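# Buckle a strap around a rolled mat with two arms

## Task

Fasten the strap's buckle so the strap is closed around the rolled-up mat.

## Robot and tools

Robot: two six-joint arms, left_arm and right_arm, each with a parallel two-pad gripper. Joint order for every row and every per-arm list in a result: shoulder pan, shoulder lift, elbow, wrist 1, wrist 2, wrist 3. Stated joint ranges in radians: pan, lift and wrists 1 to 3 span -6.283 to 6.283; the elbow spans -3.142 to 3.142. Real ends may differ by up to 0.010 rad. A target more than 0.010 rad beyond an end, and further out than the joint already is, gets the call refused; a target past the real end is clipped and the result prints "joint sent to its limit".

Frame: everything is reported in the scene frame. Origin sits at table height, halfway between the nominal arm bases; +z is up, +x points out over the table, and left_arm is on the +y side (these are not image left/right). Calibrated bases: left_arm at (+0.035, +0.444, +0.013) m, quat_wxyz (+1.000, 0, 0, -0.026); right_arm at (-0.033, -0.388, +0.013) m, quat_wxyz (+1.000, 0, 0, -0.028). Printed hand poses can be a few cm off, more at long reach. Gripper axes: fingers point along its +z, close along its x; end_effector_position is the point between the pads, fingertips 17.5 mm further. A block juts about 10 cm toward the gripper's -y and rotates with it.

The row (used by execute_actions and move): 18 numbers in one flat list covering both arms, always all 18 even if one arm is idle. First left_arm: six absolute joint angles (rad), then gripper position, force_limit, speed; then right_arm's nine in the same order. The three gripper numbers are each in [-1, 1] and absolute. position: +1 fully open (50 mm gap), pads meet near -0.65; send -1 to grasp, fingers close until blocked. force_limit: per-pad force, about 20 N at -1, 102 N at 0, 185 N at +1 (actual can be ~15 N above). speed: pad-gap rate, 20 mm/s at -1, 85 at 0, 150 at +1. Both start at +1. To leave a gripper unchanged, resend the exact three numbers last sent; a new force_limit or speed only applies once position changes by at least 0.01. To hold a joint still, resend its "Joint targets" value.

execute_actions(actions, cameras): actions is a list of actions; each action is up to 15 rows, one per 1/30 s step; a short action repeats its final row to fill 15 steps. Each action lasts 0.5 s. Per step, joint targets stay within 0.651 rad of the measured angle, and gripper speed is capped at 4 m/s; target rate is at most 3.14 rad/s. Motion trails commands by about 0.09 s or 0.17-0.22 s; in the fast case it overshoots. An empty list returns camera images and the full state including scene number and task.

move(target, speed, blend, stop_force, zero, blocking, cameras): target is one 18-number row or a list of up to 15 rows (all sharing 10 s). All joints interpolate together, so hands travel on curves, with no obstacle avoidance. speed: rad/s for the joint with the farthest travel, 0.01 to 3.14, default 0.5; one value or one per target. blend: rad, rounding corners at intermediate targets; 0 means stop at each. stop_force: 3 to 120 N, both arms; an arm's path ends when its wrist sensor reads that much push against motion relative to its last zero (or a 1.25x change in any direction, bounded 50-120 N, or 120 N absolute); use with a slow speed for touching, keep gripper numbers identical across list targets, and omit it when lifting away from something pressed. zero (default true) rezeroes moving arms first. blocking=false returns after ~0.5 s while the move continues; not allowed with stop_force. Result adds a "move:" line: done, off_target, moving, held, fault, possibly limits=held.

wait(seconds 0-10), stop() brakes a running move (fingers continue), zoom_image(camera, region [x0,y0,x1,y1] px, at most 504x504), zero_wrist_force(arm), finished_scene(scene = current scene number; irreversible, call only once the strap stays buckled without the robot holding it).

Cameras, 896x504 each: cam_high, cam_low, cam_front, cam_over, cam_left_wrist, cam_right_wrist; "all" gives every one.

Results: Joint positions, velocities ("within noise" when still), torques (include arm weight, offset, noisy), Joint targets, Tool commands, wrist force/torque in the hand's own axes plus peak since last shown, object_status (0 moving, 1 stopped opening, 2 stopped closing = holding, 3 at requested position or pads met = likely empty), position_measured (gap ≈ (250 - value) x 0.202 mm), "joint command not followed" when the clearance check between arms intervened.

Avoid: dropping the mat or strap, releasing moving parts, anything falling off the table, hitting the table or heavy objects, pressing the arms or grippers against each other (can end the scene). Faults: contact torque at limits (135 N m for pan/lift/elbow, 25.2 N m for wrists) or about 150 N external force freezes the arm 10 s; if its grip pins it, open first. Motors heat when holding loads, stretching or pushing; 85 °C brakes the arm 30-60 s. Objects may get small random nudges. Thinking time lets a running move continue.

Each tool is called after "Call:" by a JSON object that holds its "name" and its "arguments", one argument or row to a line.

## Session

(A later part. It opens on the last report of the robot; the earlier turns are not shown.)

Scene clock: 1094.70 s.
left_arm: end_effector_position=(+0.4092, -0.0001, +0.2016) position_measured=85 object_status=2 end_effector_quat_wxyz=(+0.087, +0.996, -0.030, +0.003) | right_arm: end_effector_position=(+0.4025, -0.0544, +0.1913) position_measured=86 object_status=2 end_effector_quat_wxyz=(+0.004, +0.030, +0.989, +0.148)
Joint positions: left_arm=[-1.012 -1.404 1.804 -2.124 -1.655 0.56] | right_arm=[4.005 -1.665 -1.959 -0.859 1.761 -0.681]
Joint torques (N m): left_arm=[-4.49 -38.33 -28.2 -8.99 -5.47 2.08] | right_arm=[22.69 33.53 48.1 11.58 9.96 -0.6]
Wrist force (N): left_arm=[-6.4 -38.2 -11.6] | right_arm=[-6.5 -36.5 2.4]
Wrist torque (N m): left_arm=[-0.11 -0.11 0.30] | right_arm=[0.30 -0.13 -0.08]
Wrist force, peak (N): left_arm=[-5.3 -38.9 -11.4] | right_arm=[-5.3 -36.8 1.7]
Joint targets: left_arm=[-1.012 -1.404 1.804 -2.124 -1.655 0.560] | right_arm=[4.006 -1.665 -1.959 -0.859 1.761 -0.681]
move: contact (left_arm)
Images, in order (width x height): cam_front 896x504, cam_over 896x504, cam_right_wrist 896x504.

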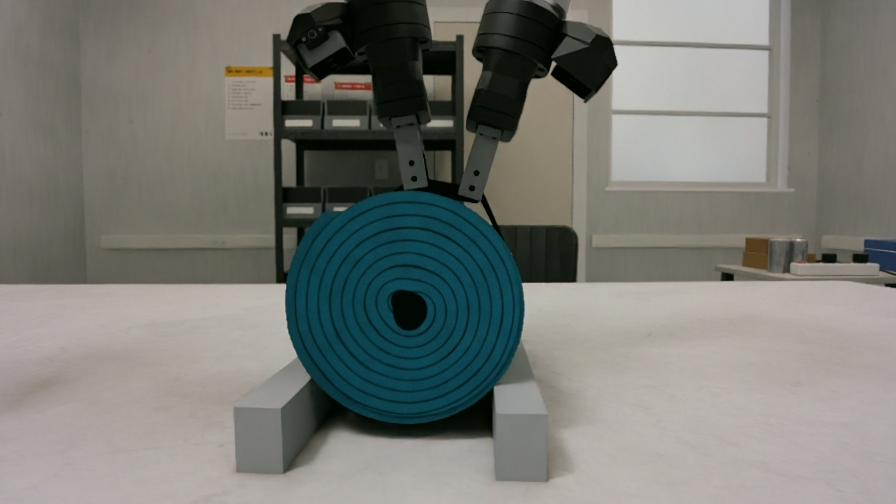

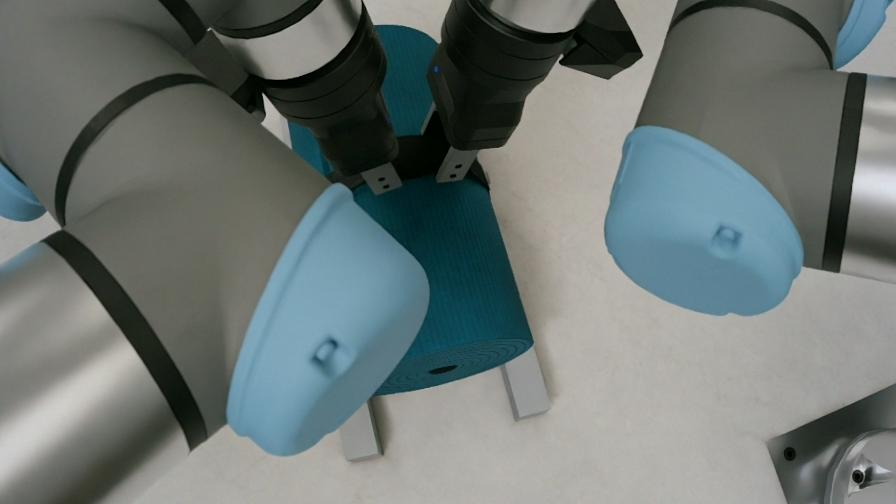

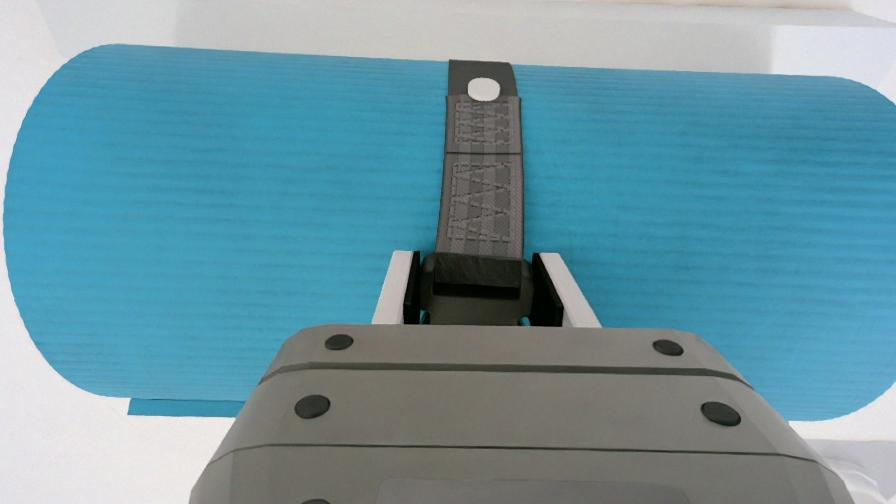

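Call:
{"name": "move", "arguments": {
  "target": [-1.0090,-1.4085,1.8075,-2.1225,-1.6555,0.5630,-1,-0.6,-0.7,4.0055,-1.6647,-1.9592,-0.8594,1.7609,-0.6809,-1,-0.5,-0.7],
  "speed": 0.03,
  "cameras": ["cam_left_wrist","cam_high"]
}}

Call:
{"name": "move", "arguments": {
  "target": [-1.0010,-1.4180,1.8160,-2.1200,-1.6566,0.5710,-1,-0.6,-0.7,4.0055,-1.6647,-1.9592,-0.8594,1.7609,-0.6809,-1,-0.5,-0.7],
  "speed": 0.03,
  "stop_force": 25,
  "cameras": ["cam_front","cam_left_wrist","cam_over"]
}}

Call:
{"name": "zoom_image", "arguments": {
  "camera": "cam_front",
  "region": [375, 165, 465, 215]
}}

Scene clock: 1104.37 s.
left_arm: end_effector_position=(+0.4096, +0.0023, +0.2023) position_measured=85 object_status=2 end_effector_quat_wxyz=(+0.087, +0.996, -0.030, +0.003) | right_arm: end_effector_position=(+0.4025, -0.0542, +0.1914) position_measured=86 object_status=2 end_effector_quat_wxyz=(+0.005, +0.030, +0.989, +0.148)
Joint positions: left_arm=[-1.009 -1.409 1.808 -2.123 -1.656 0.563] | right_arm=[4.006 -1.665 -1.959 -0.859 1.761 -0.681]
Joint torques (N m): left_arm=[13.6 -41.53 -21.63 -1.74 1.79 1.69] | right_arm=[-0.12 30.81 22.65 0.25 0.64 -0.62]
Wrist force (N): left_arm=[-7.9 4.8 5.7] | right_arm=[-8.0 9.4 4.8]
Wrist torque (N m): left_arm=[0.19 -0.06 0.24] | right_arm=[0.27 -0.04 -0.08]
Wrist force, peak (N): left_arm=[-6.9 -38.8 -12.0] | right_arm=[-7.0 -36.9 2.5]
Joint targets: left_arm=[-1.009 -1.409 1.808 -2.122 -1.656 0.563] | right_arm=[4.006 -1.665 -1.959 -0.859 1.761 -0.681]
move: done
Images, in order (width x height): cam_high 896x504, cam_left_wrist 896x504.

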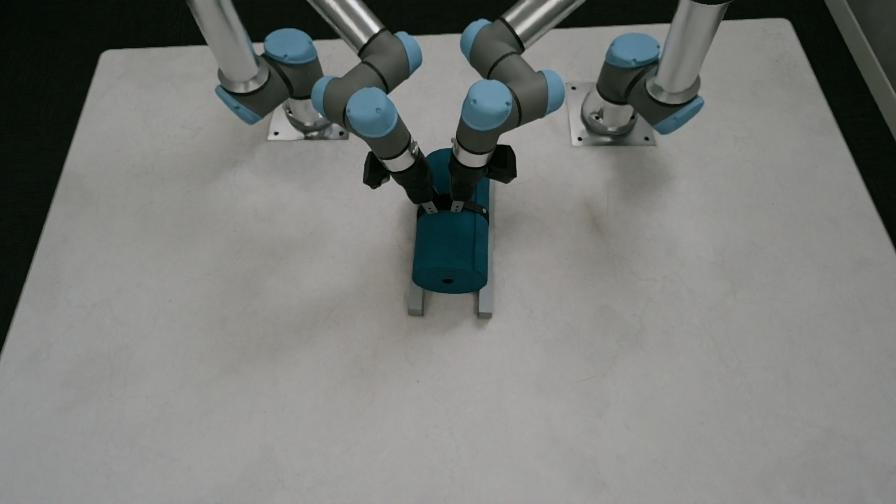

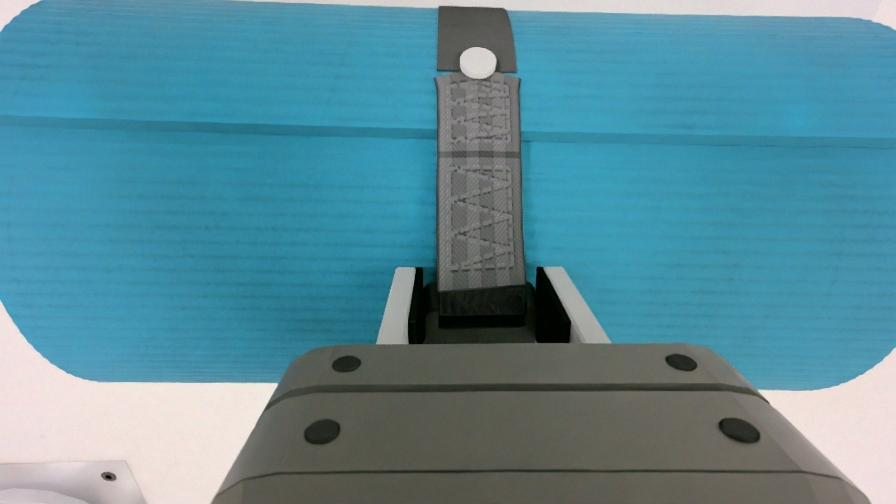

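Scene clock: 1105.53 s.
left_arm: end_effector_position=(+0.4098, +0.0035, +0.2025) position_measured=85 object_status=2 end_effector_quat_wxyz=(+0.087, +0.996, -0.030, +0.003) | right_arm: end_effector_position=(+0.4025, -0.0544, +0.1913) position_measured=86 object_status=2 end_effector_quat_wxyz=(+0.005, +0.030, +0.989, +0.148)
Joint positions: left_arm=[-1.008 -1.41 1.809 -2.122 -1.656 0.565] | right_arm=[4.006 -1.665 -1.959 -0.859 1.761 -0.681]
Joint torques (N m): left_arm=[7.84 -32.56 -26.78 -1.9 7.42 -2.78] | right_arm=[-17.65 30.03 -0.38 -4.89 -5.86 -0.58]
Wrist force (N): left_arm=[-8.7 30.6 14.7] | right_arm=[-8.3 34.7 8.2]
Wrist torque (N m): left_arm=[0.33 -0.01 0.25] | right_arm=[0.09 -0.06 -0.04]
Wrist force, peak (N): left_arm=[-10.0 36.4 16.6] | right_arm=[-9.6 40.6 9.1]
Joint targets: left_arm=[-1.008 -1.410 1.809 -2.122 -1.656 0.565] | right_arm=[4.006 -1.665 -1.959 -0.859 1.761 -0.681]
move: contact (left_arm)
Images, in order (width x height): cam_front 896x504, cam_over 896x504, cam_left_wrist 896x504.

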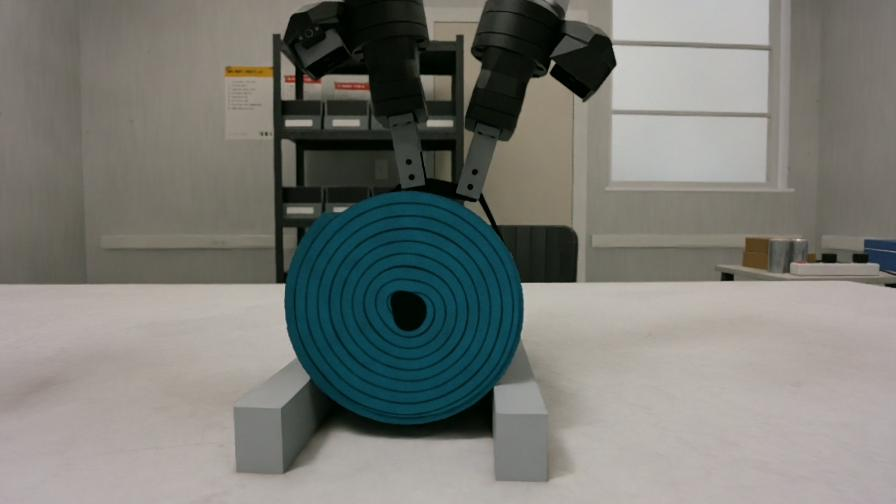

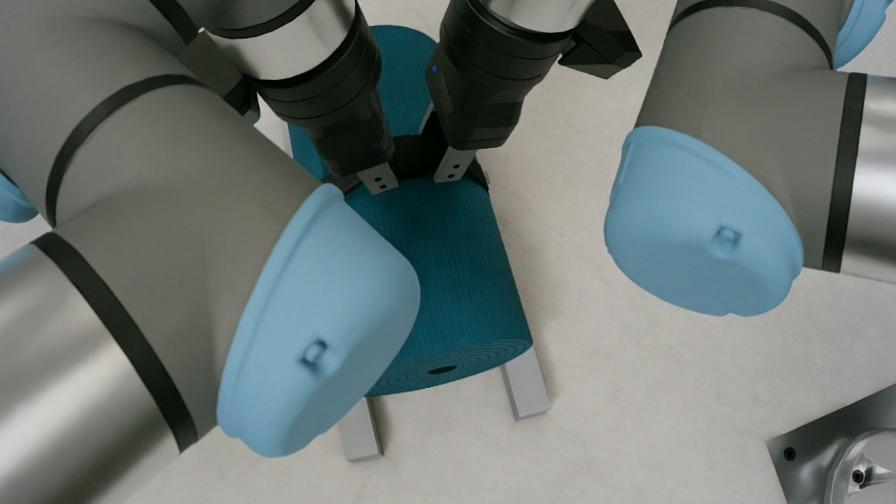

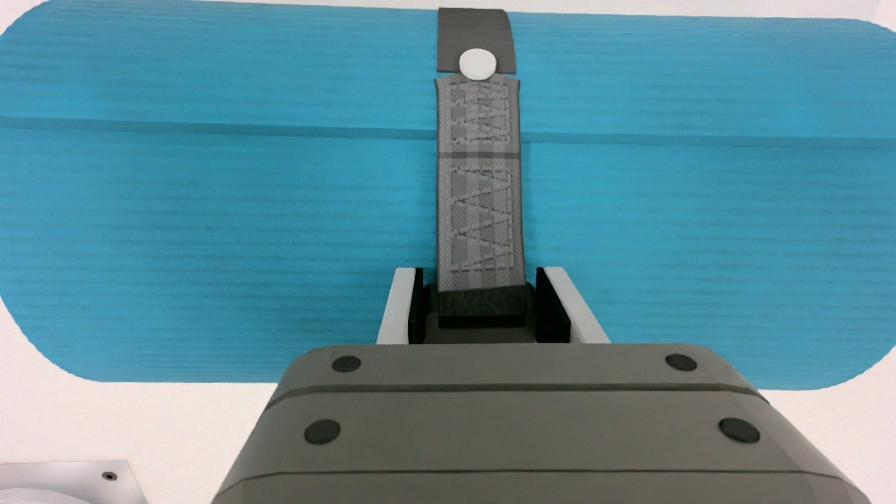

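Scaled by 5.600.

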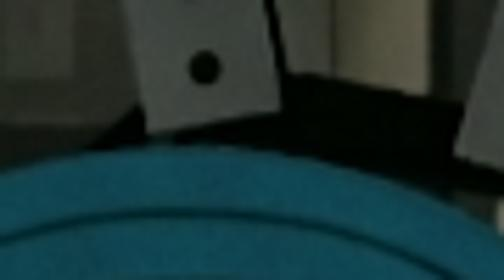

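Call:
{"name": "move", "arguments": {
  "target": [
    [-1.0090,-1.4085,1.8075,-2.1225,-1.6555,0.5630,-1,-0.6,-0.7,4.0055,-1.6647,-1.9592,-0.8594,1.7609,-0.6809,-1,-0.5,-0.7],
    [-1.0091,-1.4038,1.8119,-2.1316,-1.6556,0.5633,-1,-0.6,-0.7,4.0055,-1.6697,-1.9655,-0.8481,1.7609,-0.6809,-1,-0.5,-0.7]
  ],
  "speed": 0.04,
  "cameras": ["cam_front"]
}}

Scene clock: 1114.03 s.
left_arm: end_effector_position=(+0.4099, +0.0018, +0.1985) position_measured=85 object_status=2 end_effector_quat_wxyz=(+0.087, +0.996, -0.030, +0.003) | right_arm: end_effector_position=(+0.4025, -0.0544, +0.1870) position_measured=86 object_status=2 end_effector_quat_wxyz=(+0.004, +0.030, +0.989, +0.148)
Joint positions: left_arm=[-1.009 -1.404 1.812 -2.132 -1.656 0.563] | right_arm=[4.005 -1.67 -1.966 -0.848 1.761 -0.681]
Joint torques (N m): left_arm=[-2.93 -38.69 -31.83 -5.5 0.27 2.03] | right_arm=[0.34 27.17 20.38 -0.43 1.7 -0.55]
Wrist force (N): left_arm=[-11.4 -2.0 4.9] | right_arm=[-11.0 6.0 -2.0]
Wrist torque (N m): left_arm=[0.18 -0.10 0.39] | right_arm=[0.18 -0.17 0.02]
Wrist force, peak (N): left_arm=[-8.8 30.6 15.0] | right_arm=[-8.4 35.0 8.0]
Joint targets: left_arm=[-1.009 -1.404 1.812 -2.132 -1.656 0.563] | right_arm=[4.006 -1.670 -1.966 -0.848 1.761 -0.681]
move: done
Images, in order (width x height): cam_front 896x504.

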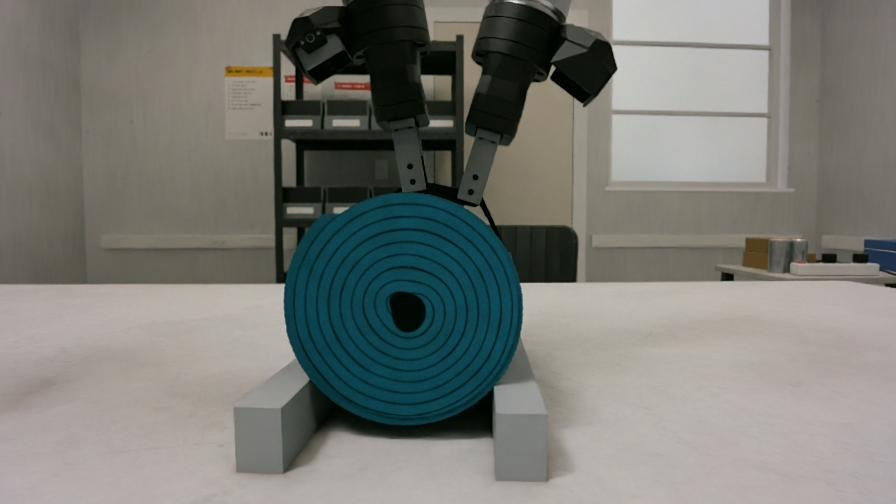

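Call:
{"name": "move", "arguments": {
  "target": [-1.0091,-1.4005,1.8168,-2.1398,-1.6556,0.5633,-1,-0.6,-0.7,4.0055,-1.6730,-1.9701,-0.8402,1.7609,-0.6809,-1,-0.5,-0.7],
  "speed": 0.03,
  "stop_force": 12,
  "cameras": ["cam_front"]
}}

Call:
{"name": "zoom_image", "arguments": {
  "camera": "cam_front",
  "region": [260, 150, 540, 440]
}}

Scene clock: 1120.80 s.
left_arm: end_effector_position=(+0.4099, +0.0017, +0.1954) position_measured=85 object_status=2 end_effector_quat_wxyz=(+0.087, +0.996, -0.030, +0.003) | right_arm: end_effector_position=(+0.4024, -0.0544, +0.1842) position_measured=86 object_status=2 end_effector_quat_wxyz=(+0.004, +0.030, +0.989, +0.148)
Joint positions: left_arm=[-1.009 -1.4 1.817 -2.14 -1.656 0.563] | right_arm=[4.005 -1.673 -1.97 -0.84 1.761 -0.681]
Joint torques (N m): left_arm=[-3.82 -30.78 -32.68 -4.64 0.8 1.97] | right_arm=[9.15 21.82 19.24 -1.14 4.54 -0.53]
Wrist force (N): left_arm=[-13.9 -8.3 -4.3] | right_arm=[-13.7 3.2 -7.4]
Wrist torque (N m): left_arm=[0.04 -0.13 0.40] | right_arm=[0.07 -0.38 0.08]
Wrist force, peak (N): left_arm=[-13.8 -9.3 -4.5] | right_arm=[-13.7 3.2 -7.4]
Joint targets: left_arm=[-1.009 -1.401 1.817 -2.140 -1.656 0.563] | right_arm=[4.006 -1.673 -1.970 -0.840 1.761 -0.681]
move: done
Images, in order (width x height): cam_front 896x504.

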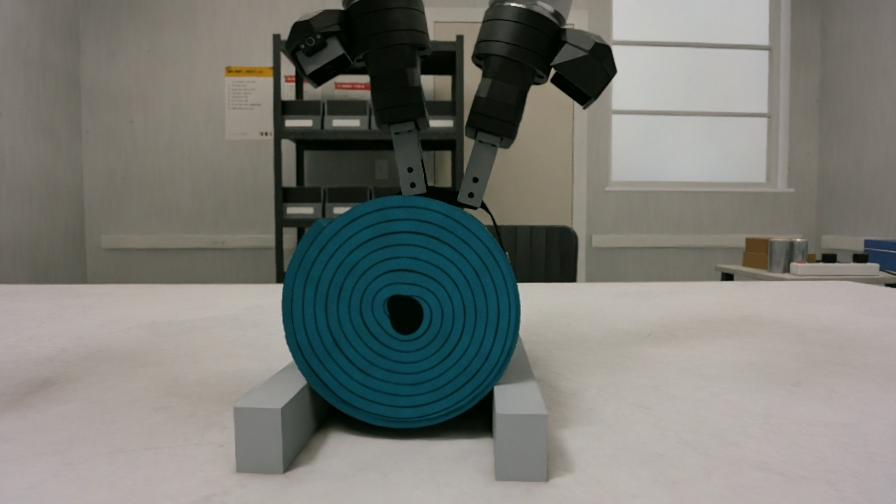

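Scaled by 1.738.

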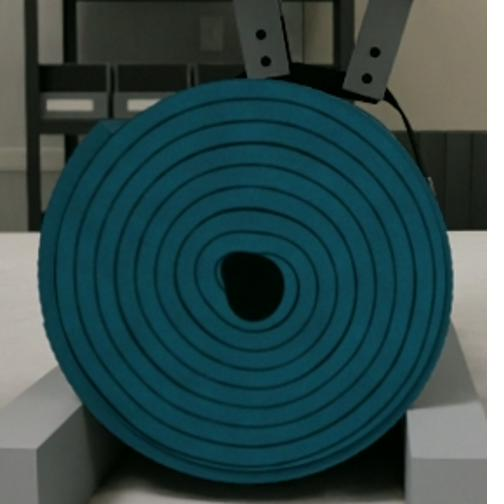

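Call:
{"name": "move", "arguments": {
  "target": [
    [-1.0091,-1.4005,1.8168,-2.1398,-1.6556,0.5633,1,-0.6,-0.9,4.0055,-1.6730,-1.9701,-0.8402,1.7609,-0.6809,-1,-0.5,-0.7],
    [-0.9993,-1.4666,1.7303,-1.9864,-1.6571,0.573,1,-0.6,-0.9,4.0055,-1.6730,-1.9701,-0.8402,1.7609,-0.6809,-1,-0.5,-0.7]
  ],
  "speed": 0.12,
  "cameras": ["cam_left_wrist","cam_right_wrist","cam_front"]
}}

Call:
{"name": "zoom_image", "arguments": {
  "camera": "cam_left_wrist",
  "region": [300, 150, 700, 350]
}}

Scene clock: 1131.37 s.
left_arm: end_effector_position=(+0.4099, +0.0123, +0.2557) position_measured=3 object_status=3 end_effector_quat_wxyz=(+0.087, +0.996, -0.030, +0.003) end_effector_velocity=(+0.000, +0.000, -0.003) end_effector_angular_velocity=(+0.002, -0.002, +0.000) | right_arm: end_effector_position=(+0.4024, -0.0544, +0.1843) position_measured=86 object_status=2 end_effector_quat_wxyz=(+0.004, +0.030, +0.989, +0.148)
Joint positions: left_arm=[-0.999 -1.467 1.73 -1.986 -1.657 0.573] | right_arm=[4.005 -1.673 -1.97 -0.84 1.761 -0.681]
Joint velocities: left_arm=[0 0.003 0.004 -0.006 0.003 0] | right_arm=[within noise]
Joint torques (N m): left_arm=[2.85 -22.59 -17.4 -5.71 -1.65 1.43] | right_arm=[-10.03 17.84 6.45 1.88 -3.39 -0.54]
Wrist force (N): left_arm=[-0.7 2.2 0.1] | right_arm=[-2.0 13.8 -5.5]
Wrist torque (N m): left_arm=[0.38 0.10 -0.11] | right_arm=[0.44 -0.18 -0.06]
Wrist force, peak (N): left_arm=[-14.0 -8.5 -4.2] | right_arm=[-13.7 3.5 -7.4]
Joint targets: left_arm=[-0.999 -1.467 1.730 -1.986 -1.657 0.573] | right_arm=[4.006 -1.673 -1.970 -0.840 1.761 -0.681]
move: done
Images, in order (width x height): cam_front 896x504, cam_left_wrist 896x504, cam_right_wrist 896x504.

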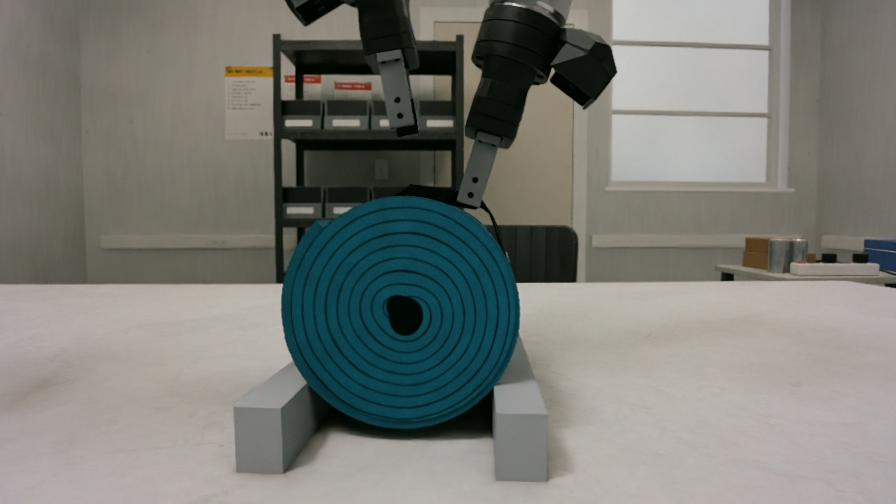

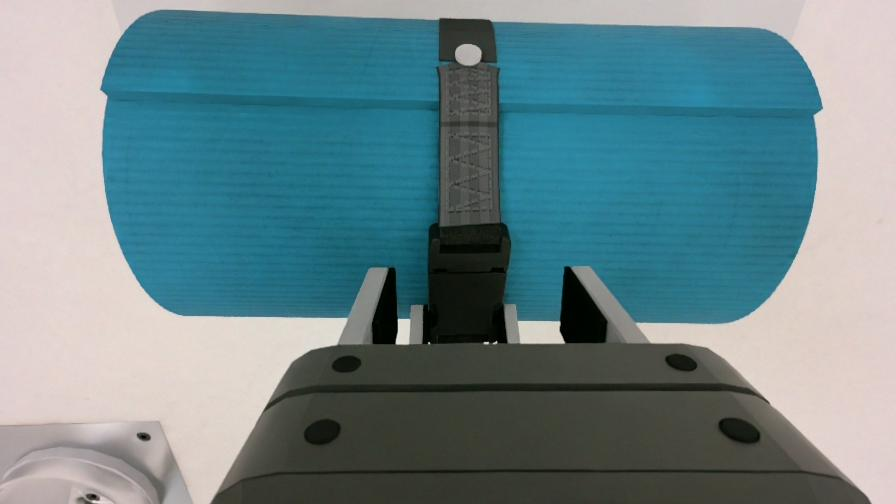

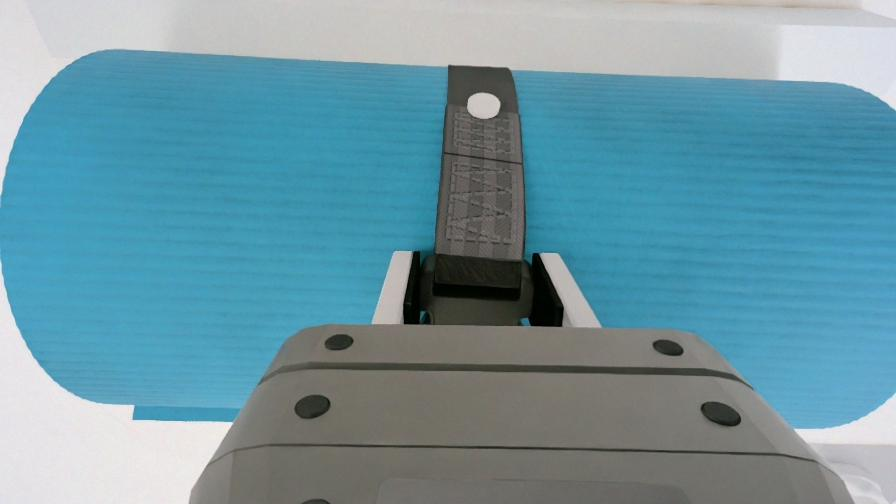

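Scaled by 1.260.

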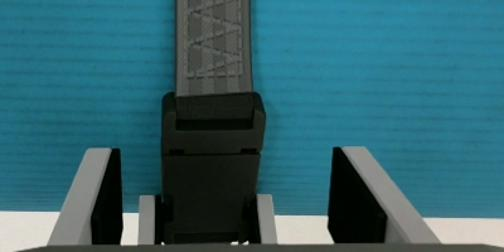

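Fully mated. Release the right.

Call:
{"name": "move", "arguments": {
  "target": [
    [-0.9993,-1.4666,1.7303,-1.9864,-1.6571,0.573,1,-0.6,-0.9,4.0055,-1.6730,-1.9701,-0.8402,1.7609,-0.6809,1,-0.5,-0.9],
    [-0.9993,-1.4666,1.7303,-1.9864,-1.6571,0.573,1,-0.6,-0.9,3.9815,-1.5897,-1.8975,-1.0006,1.7663,-0.705,1,-0.5,-0.9]
  ],
  "speed": 0.12,
  "cameras": ["cam_left_wrist","cam_right_wrist","cam_front","cam_over"]
}}

Call:
{"name": "zoom_image", "arguments": {
  "camera": "cam_right_wrist",
  "region": [300, 100, 640, 350]
}}

Call:
{"name": "zoom_image", "arguments": {
  "camera": "cam_over",
  "region": [320, 110, 500, 220]
}}

Scene clock: 1138.57 s.
left_arm: end_effector_position=(+0.4099, +0.0122, +0.2556) position_measured=3 object_status=3 end_effector_quat_wxyz=(+0.087, +0.996, -0.030, +0.003) | right_arm: end_effector_position=(+0.4014, -0.0720, +0.2419) position_measured=3 object_status=3 end_effector_quat_wxyz=(+0.005, +0.030, +0.989, +0.148) end_effector_velocity=(+0.000, +0.000, -0.002) end_effector_angular_velocity=(+0.001, +0.000, -0.001)
Joint positions: left_arm=[-0.999 -1.467 1.73 -1.986 -1.657 0.573] | right_arm=[3.981 -1.59 -1.897 -1.001 1.766 -0.705]
Joint velocities: left_arm=[within noise] | right_arm=[0 -0.002 -0.002 0.005 0.001 0.001]
Joint torques (N m): left_arm=[-6.42 -23.63 -18.02 -5.48 1.3 -2.38] | right_arm=[4.89 15.54 16.09 4.89 2.46 0.82]
Wrist force (N): left_arm=[-0.7 2.1 0.3] | right_arm=[0.5 0.3 -0.5]
Wrist torque (N m): left_arm=[0.37 0.10 -0.10] | right_arm=[0.03 -0.15 0.04]
Wrist force, peak (N): left_arm=[-1.0 2.4 0.2] | right_arm=[-2.2 13.9 -5.7]
Joint targets: left_arm=[-0.999 -1.467 1.730 -1.986 -1.657 0.573] | right_arm=[3.981 -1.590 -1.897 -1.001 1.766 -0.705]
move: done
Images, in order (width x height): cam_front 896x504, cam_over 896x504, cam_left_wrist 896x504, cam_right_wrist 896x504.

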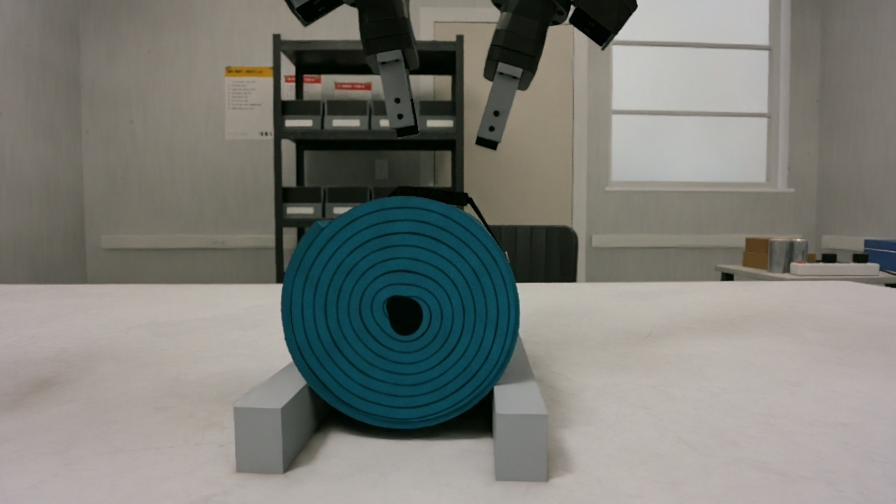

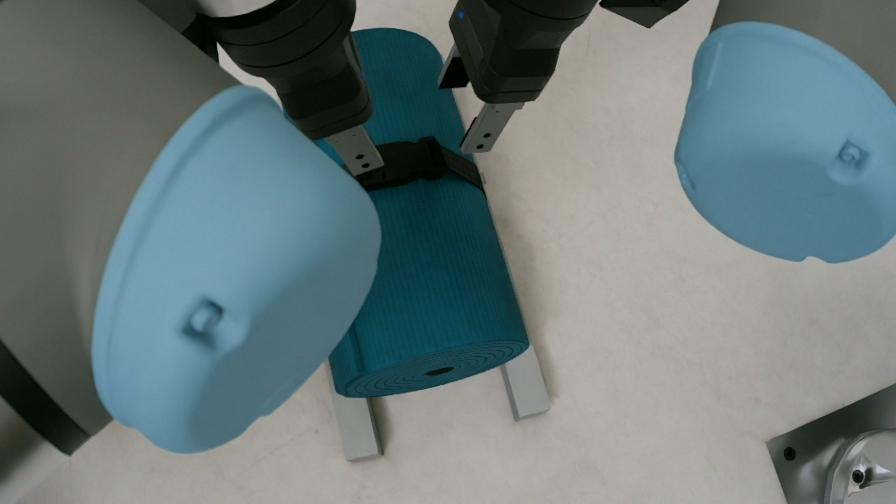

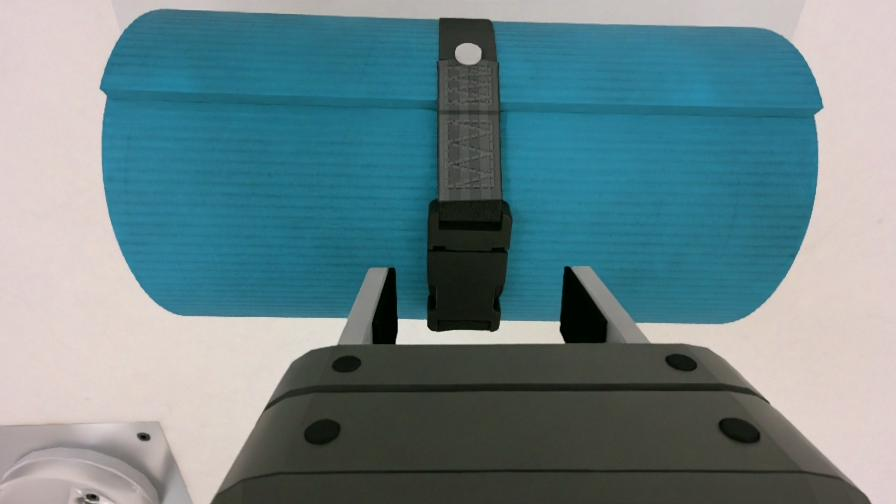

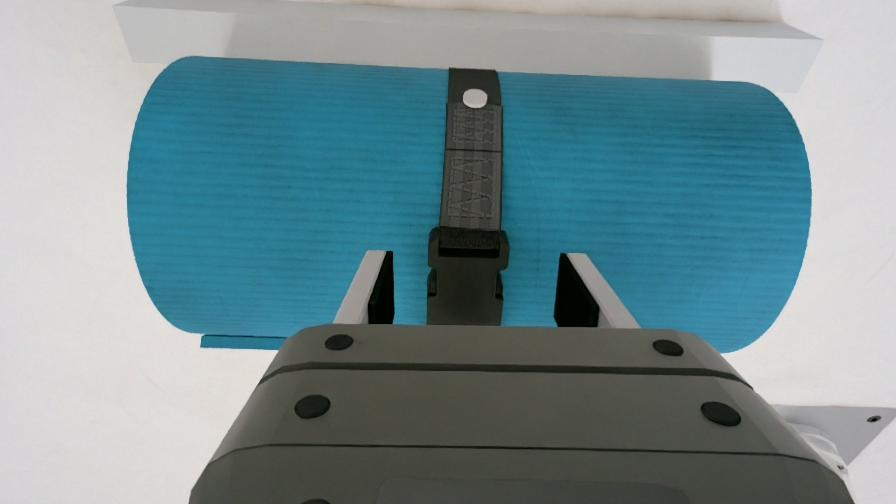

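Scaled by 1.482.

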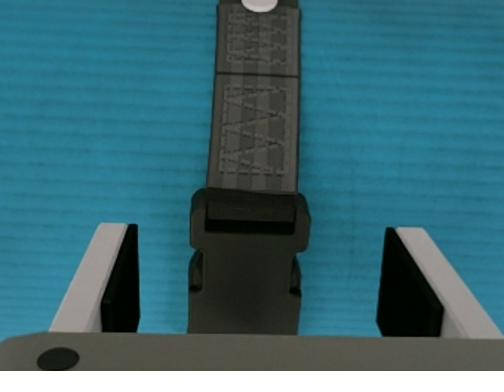

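Scaled by 2.800.

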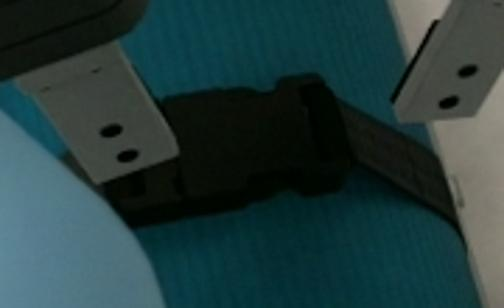

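Buckled.

Call:
{"name": "finished_scene", "arguments": {
  "scene": 1
}}

The scene is finished: the task was done.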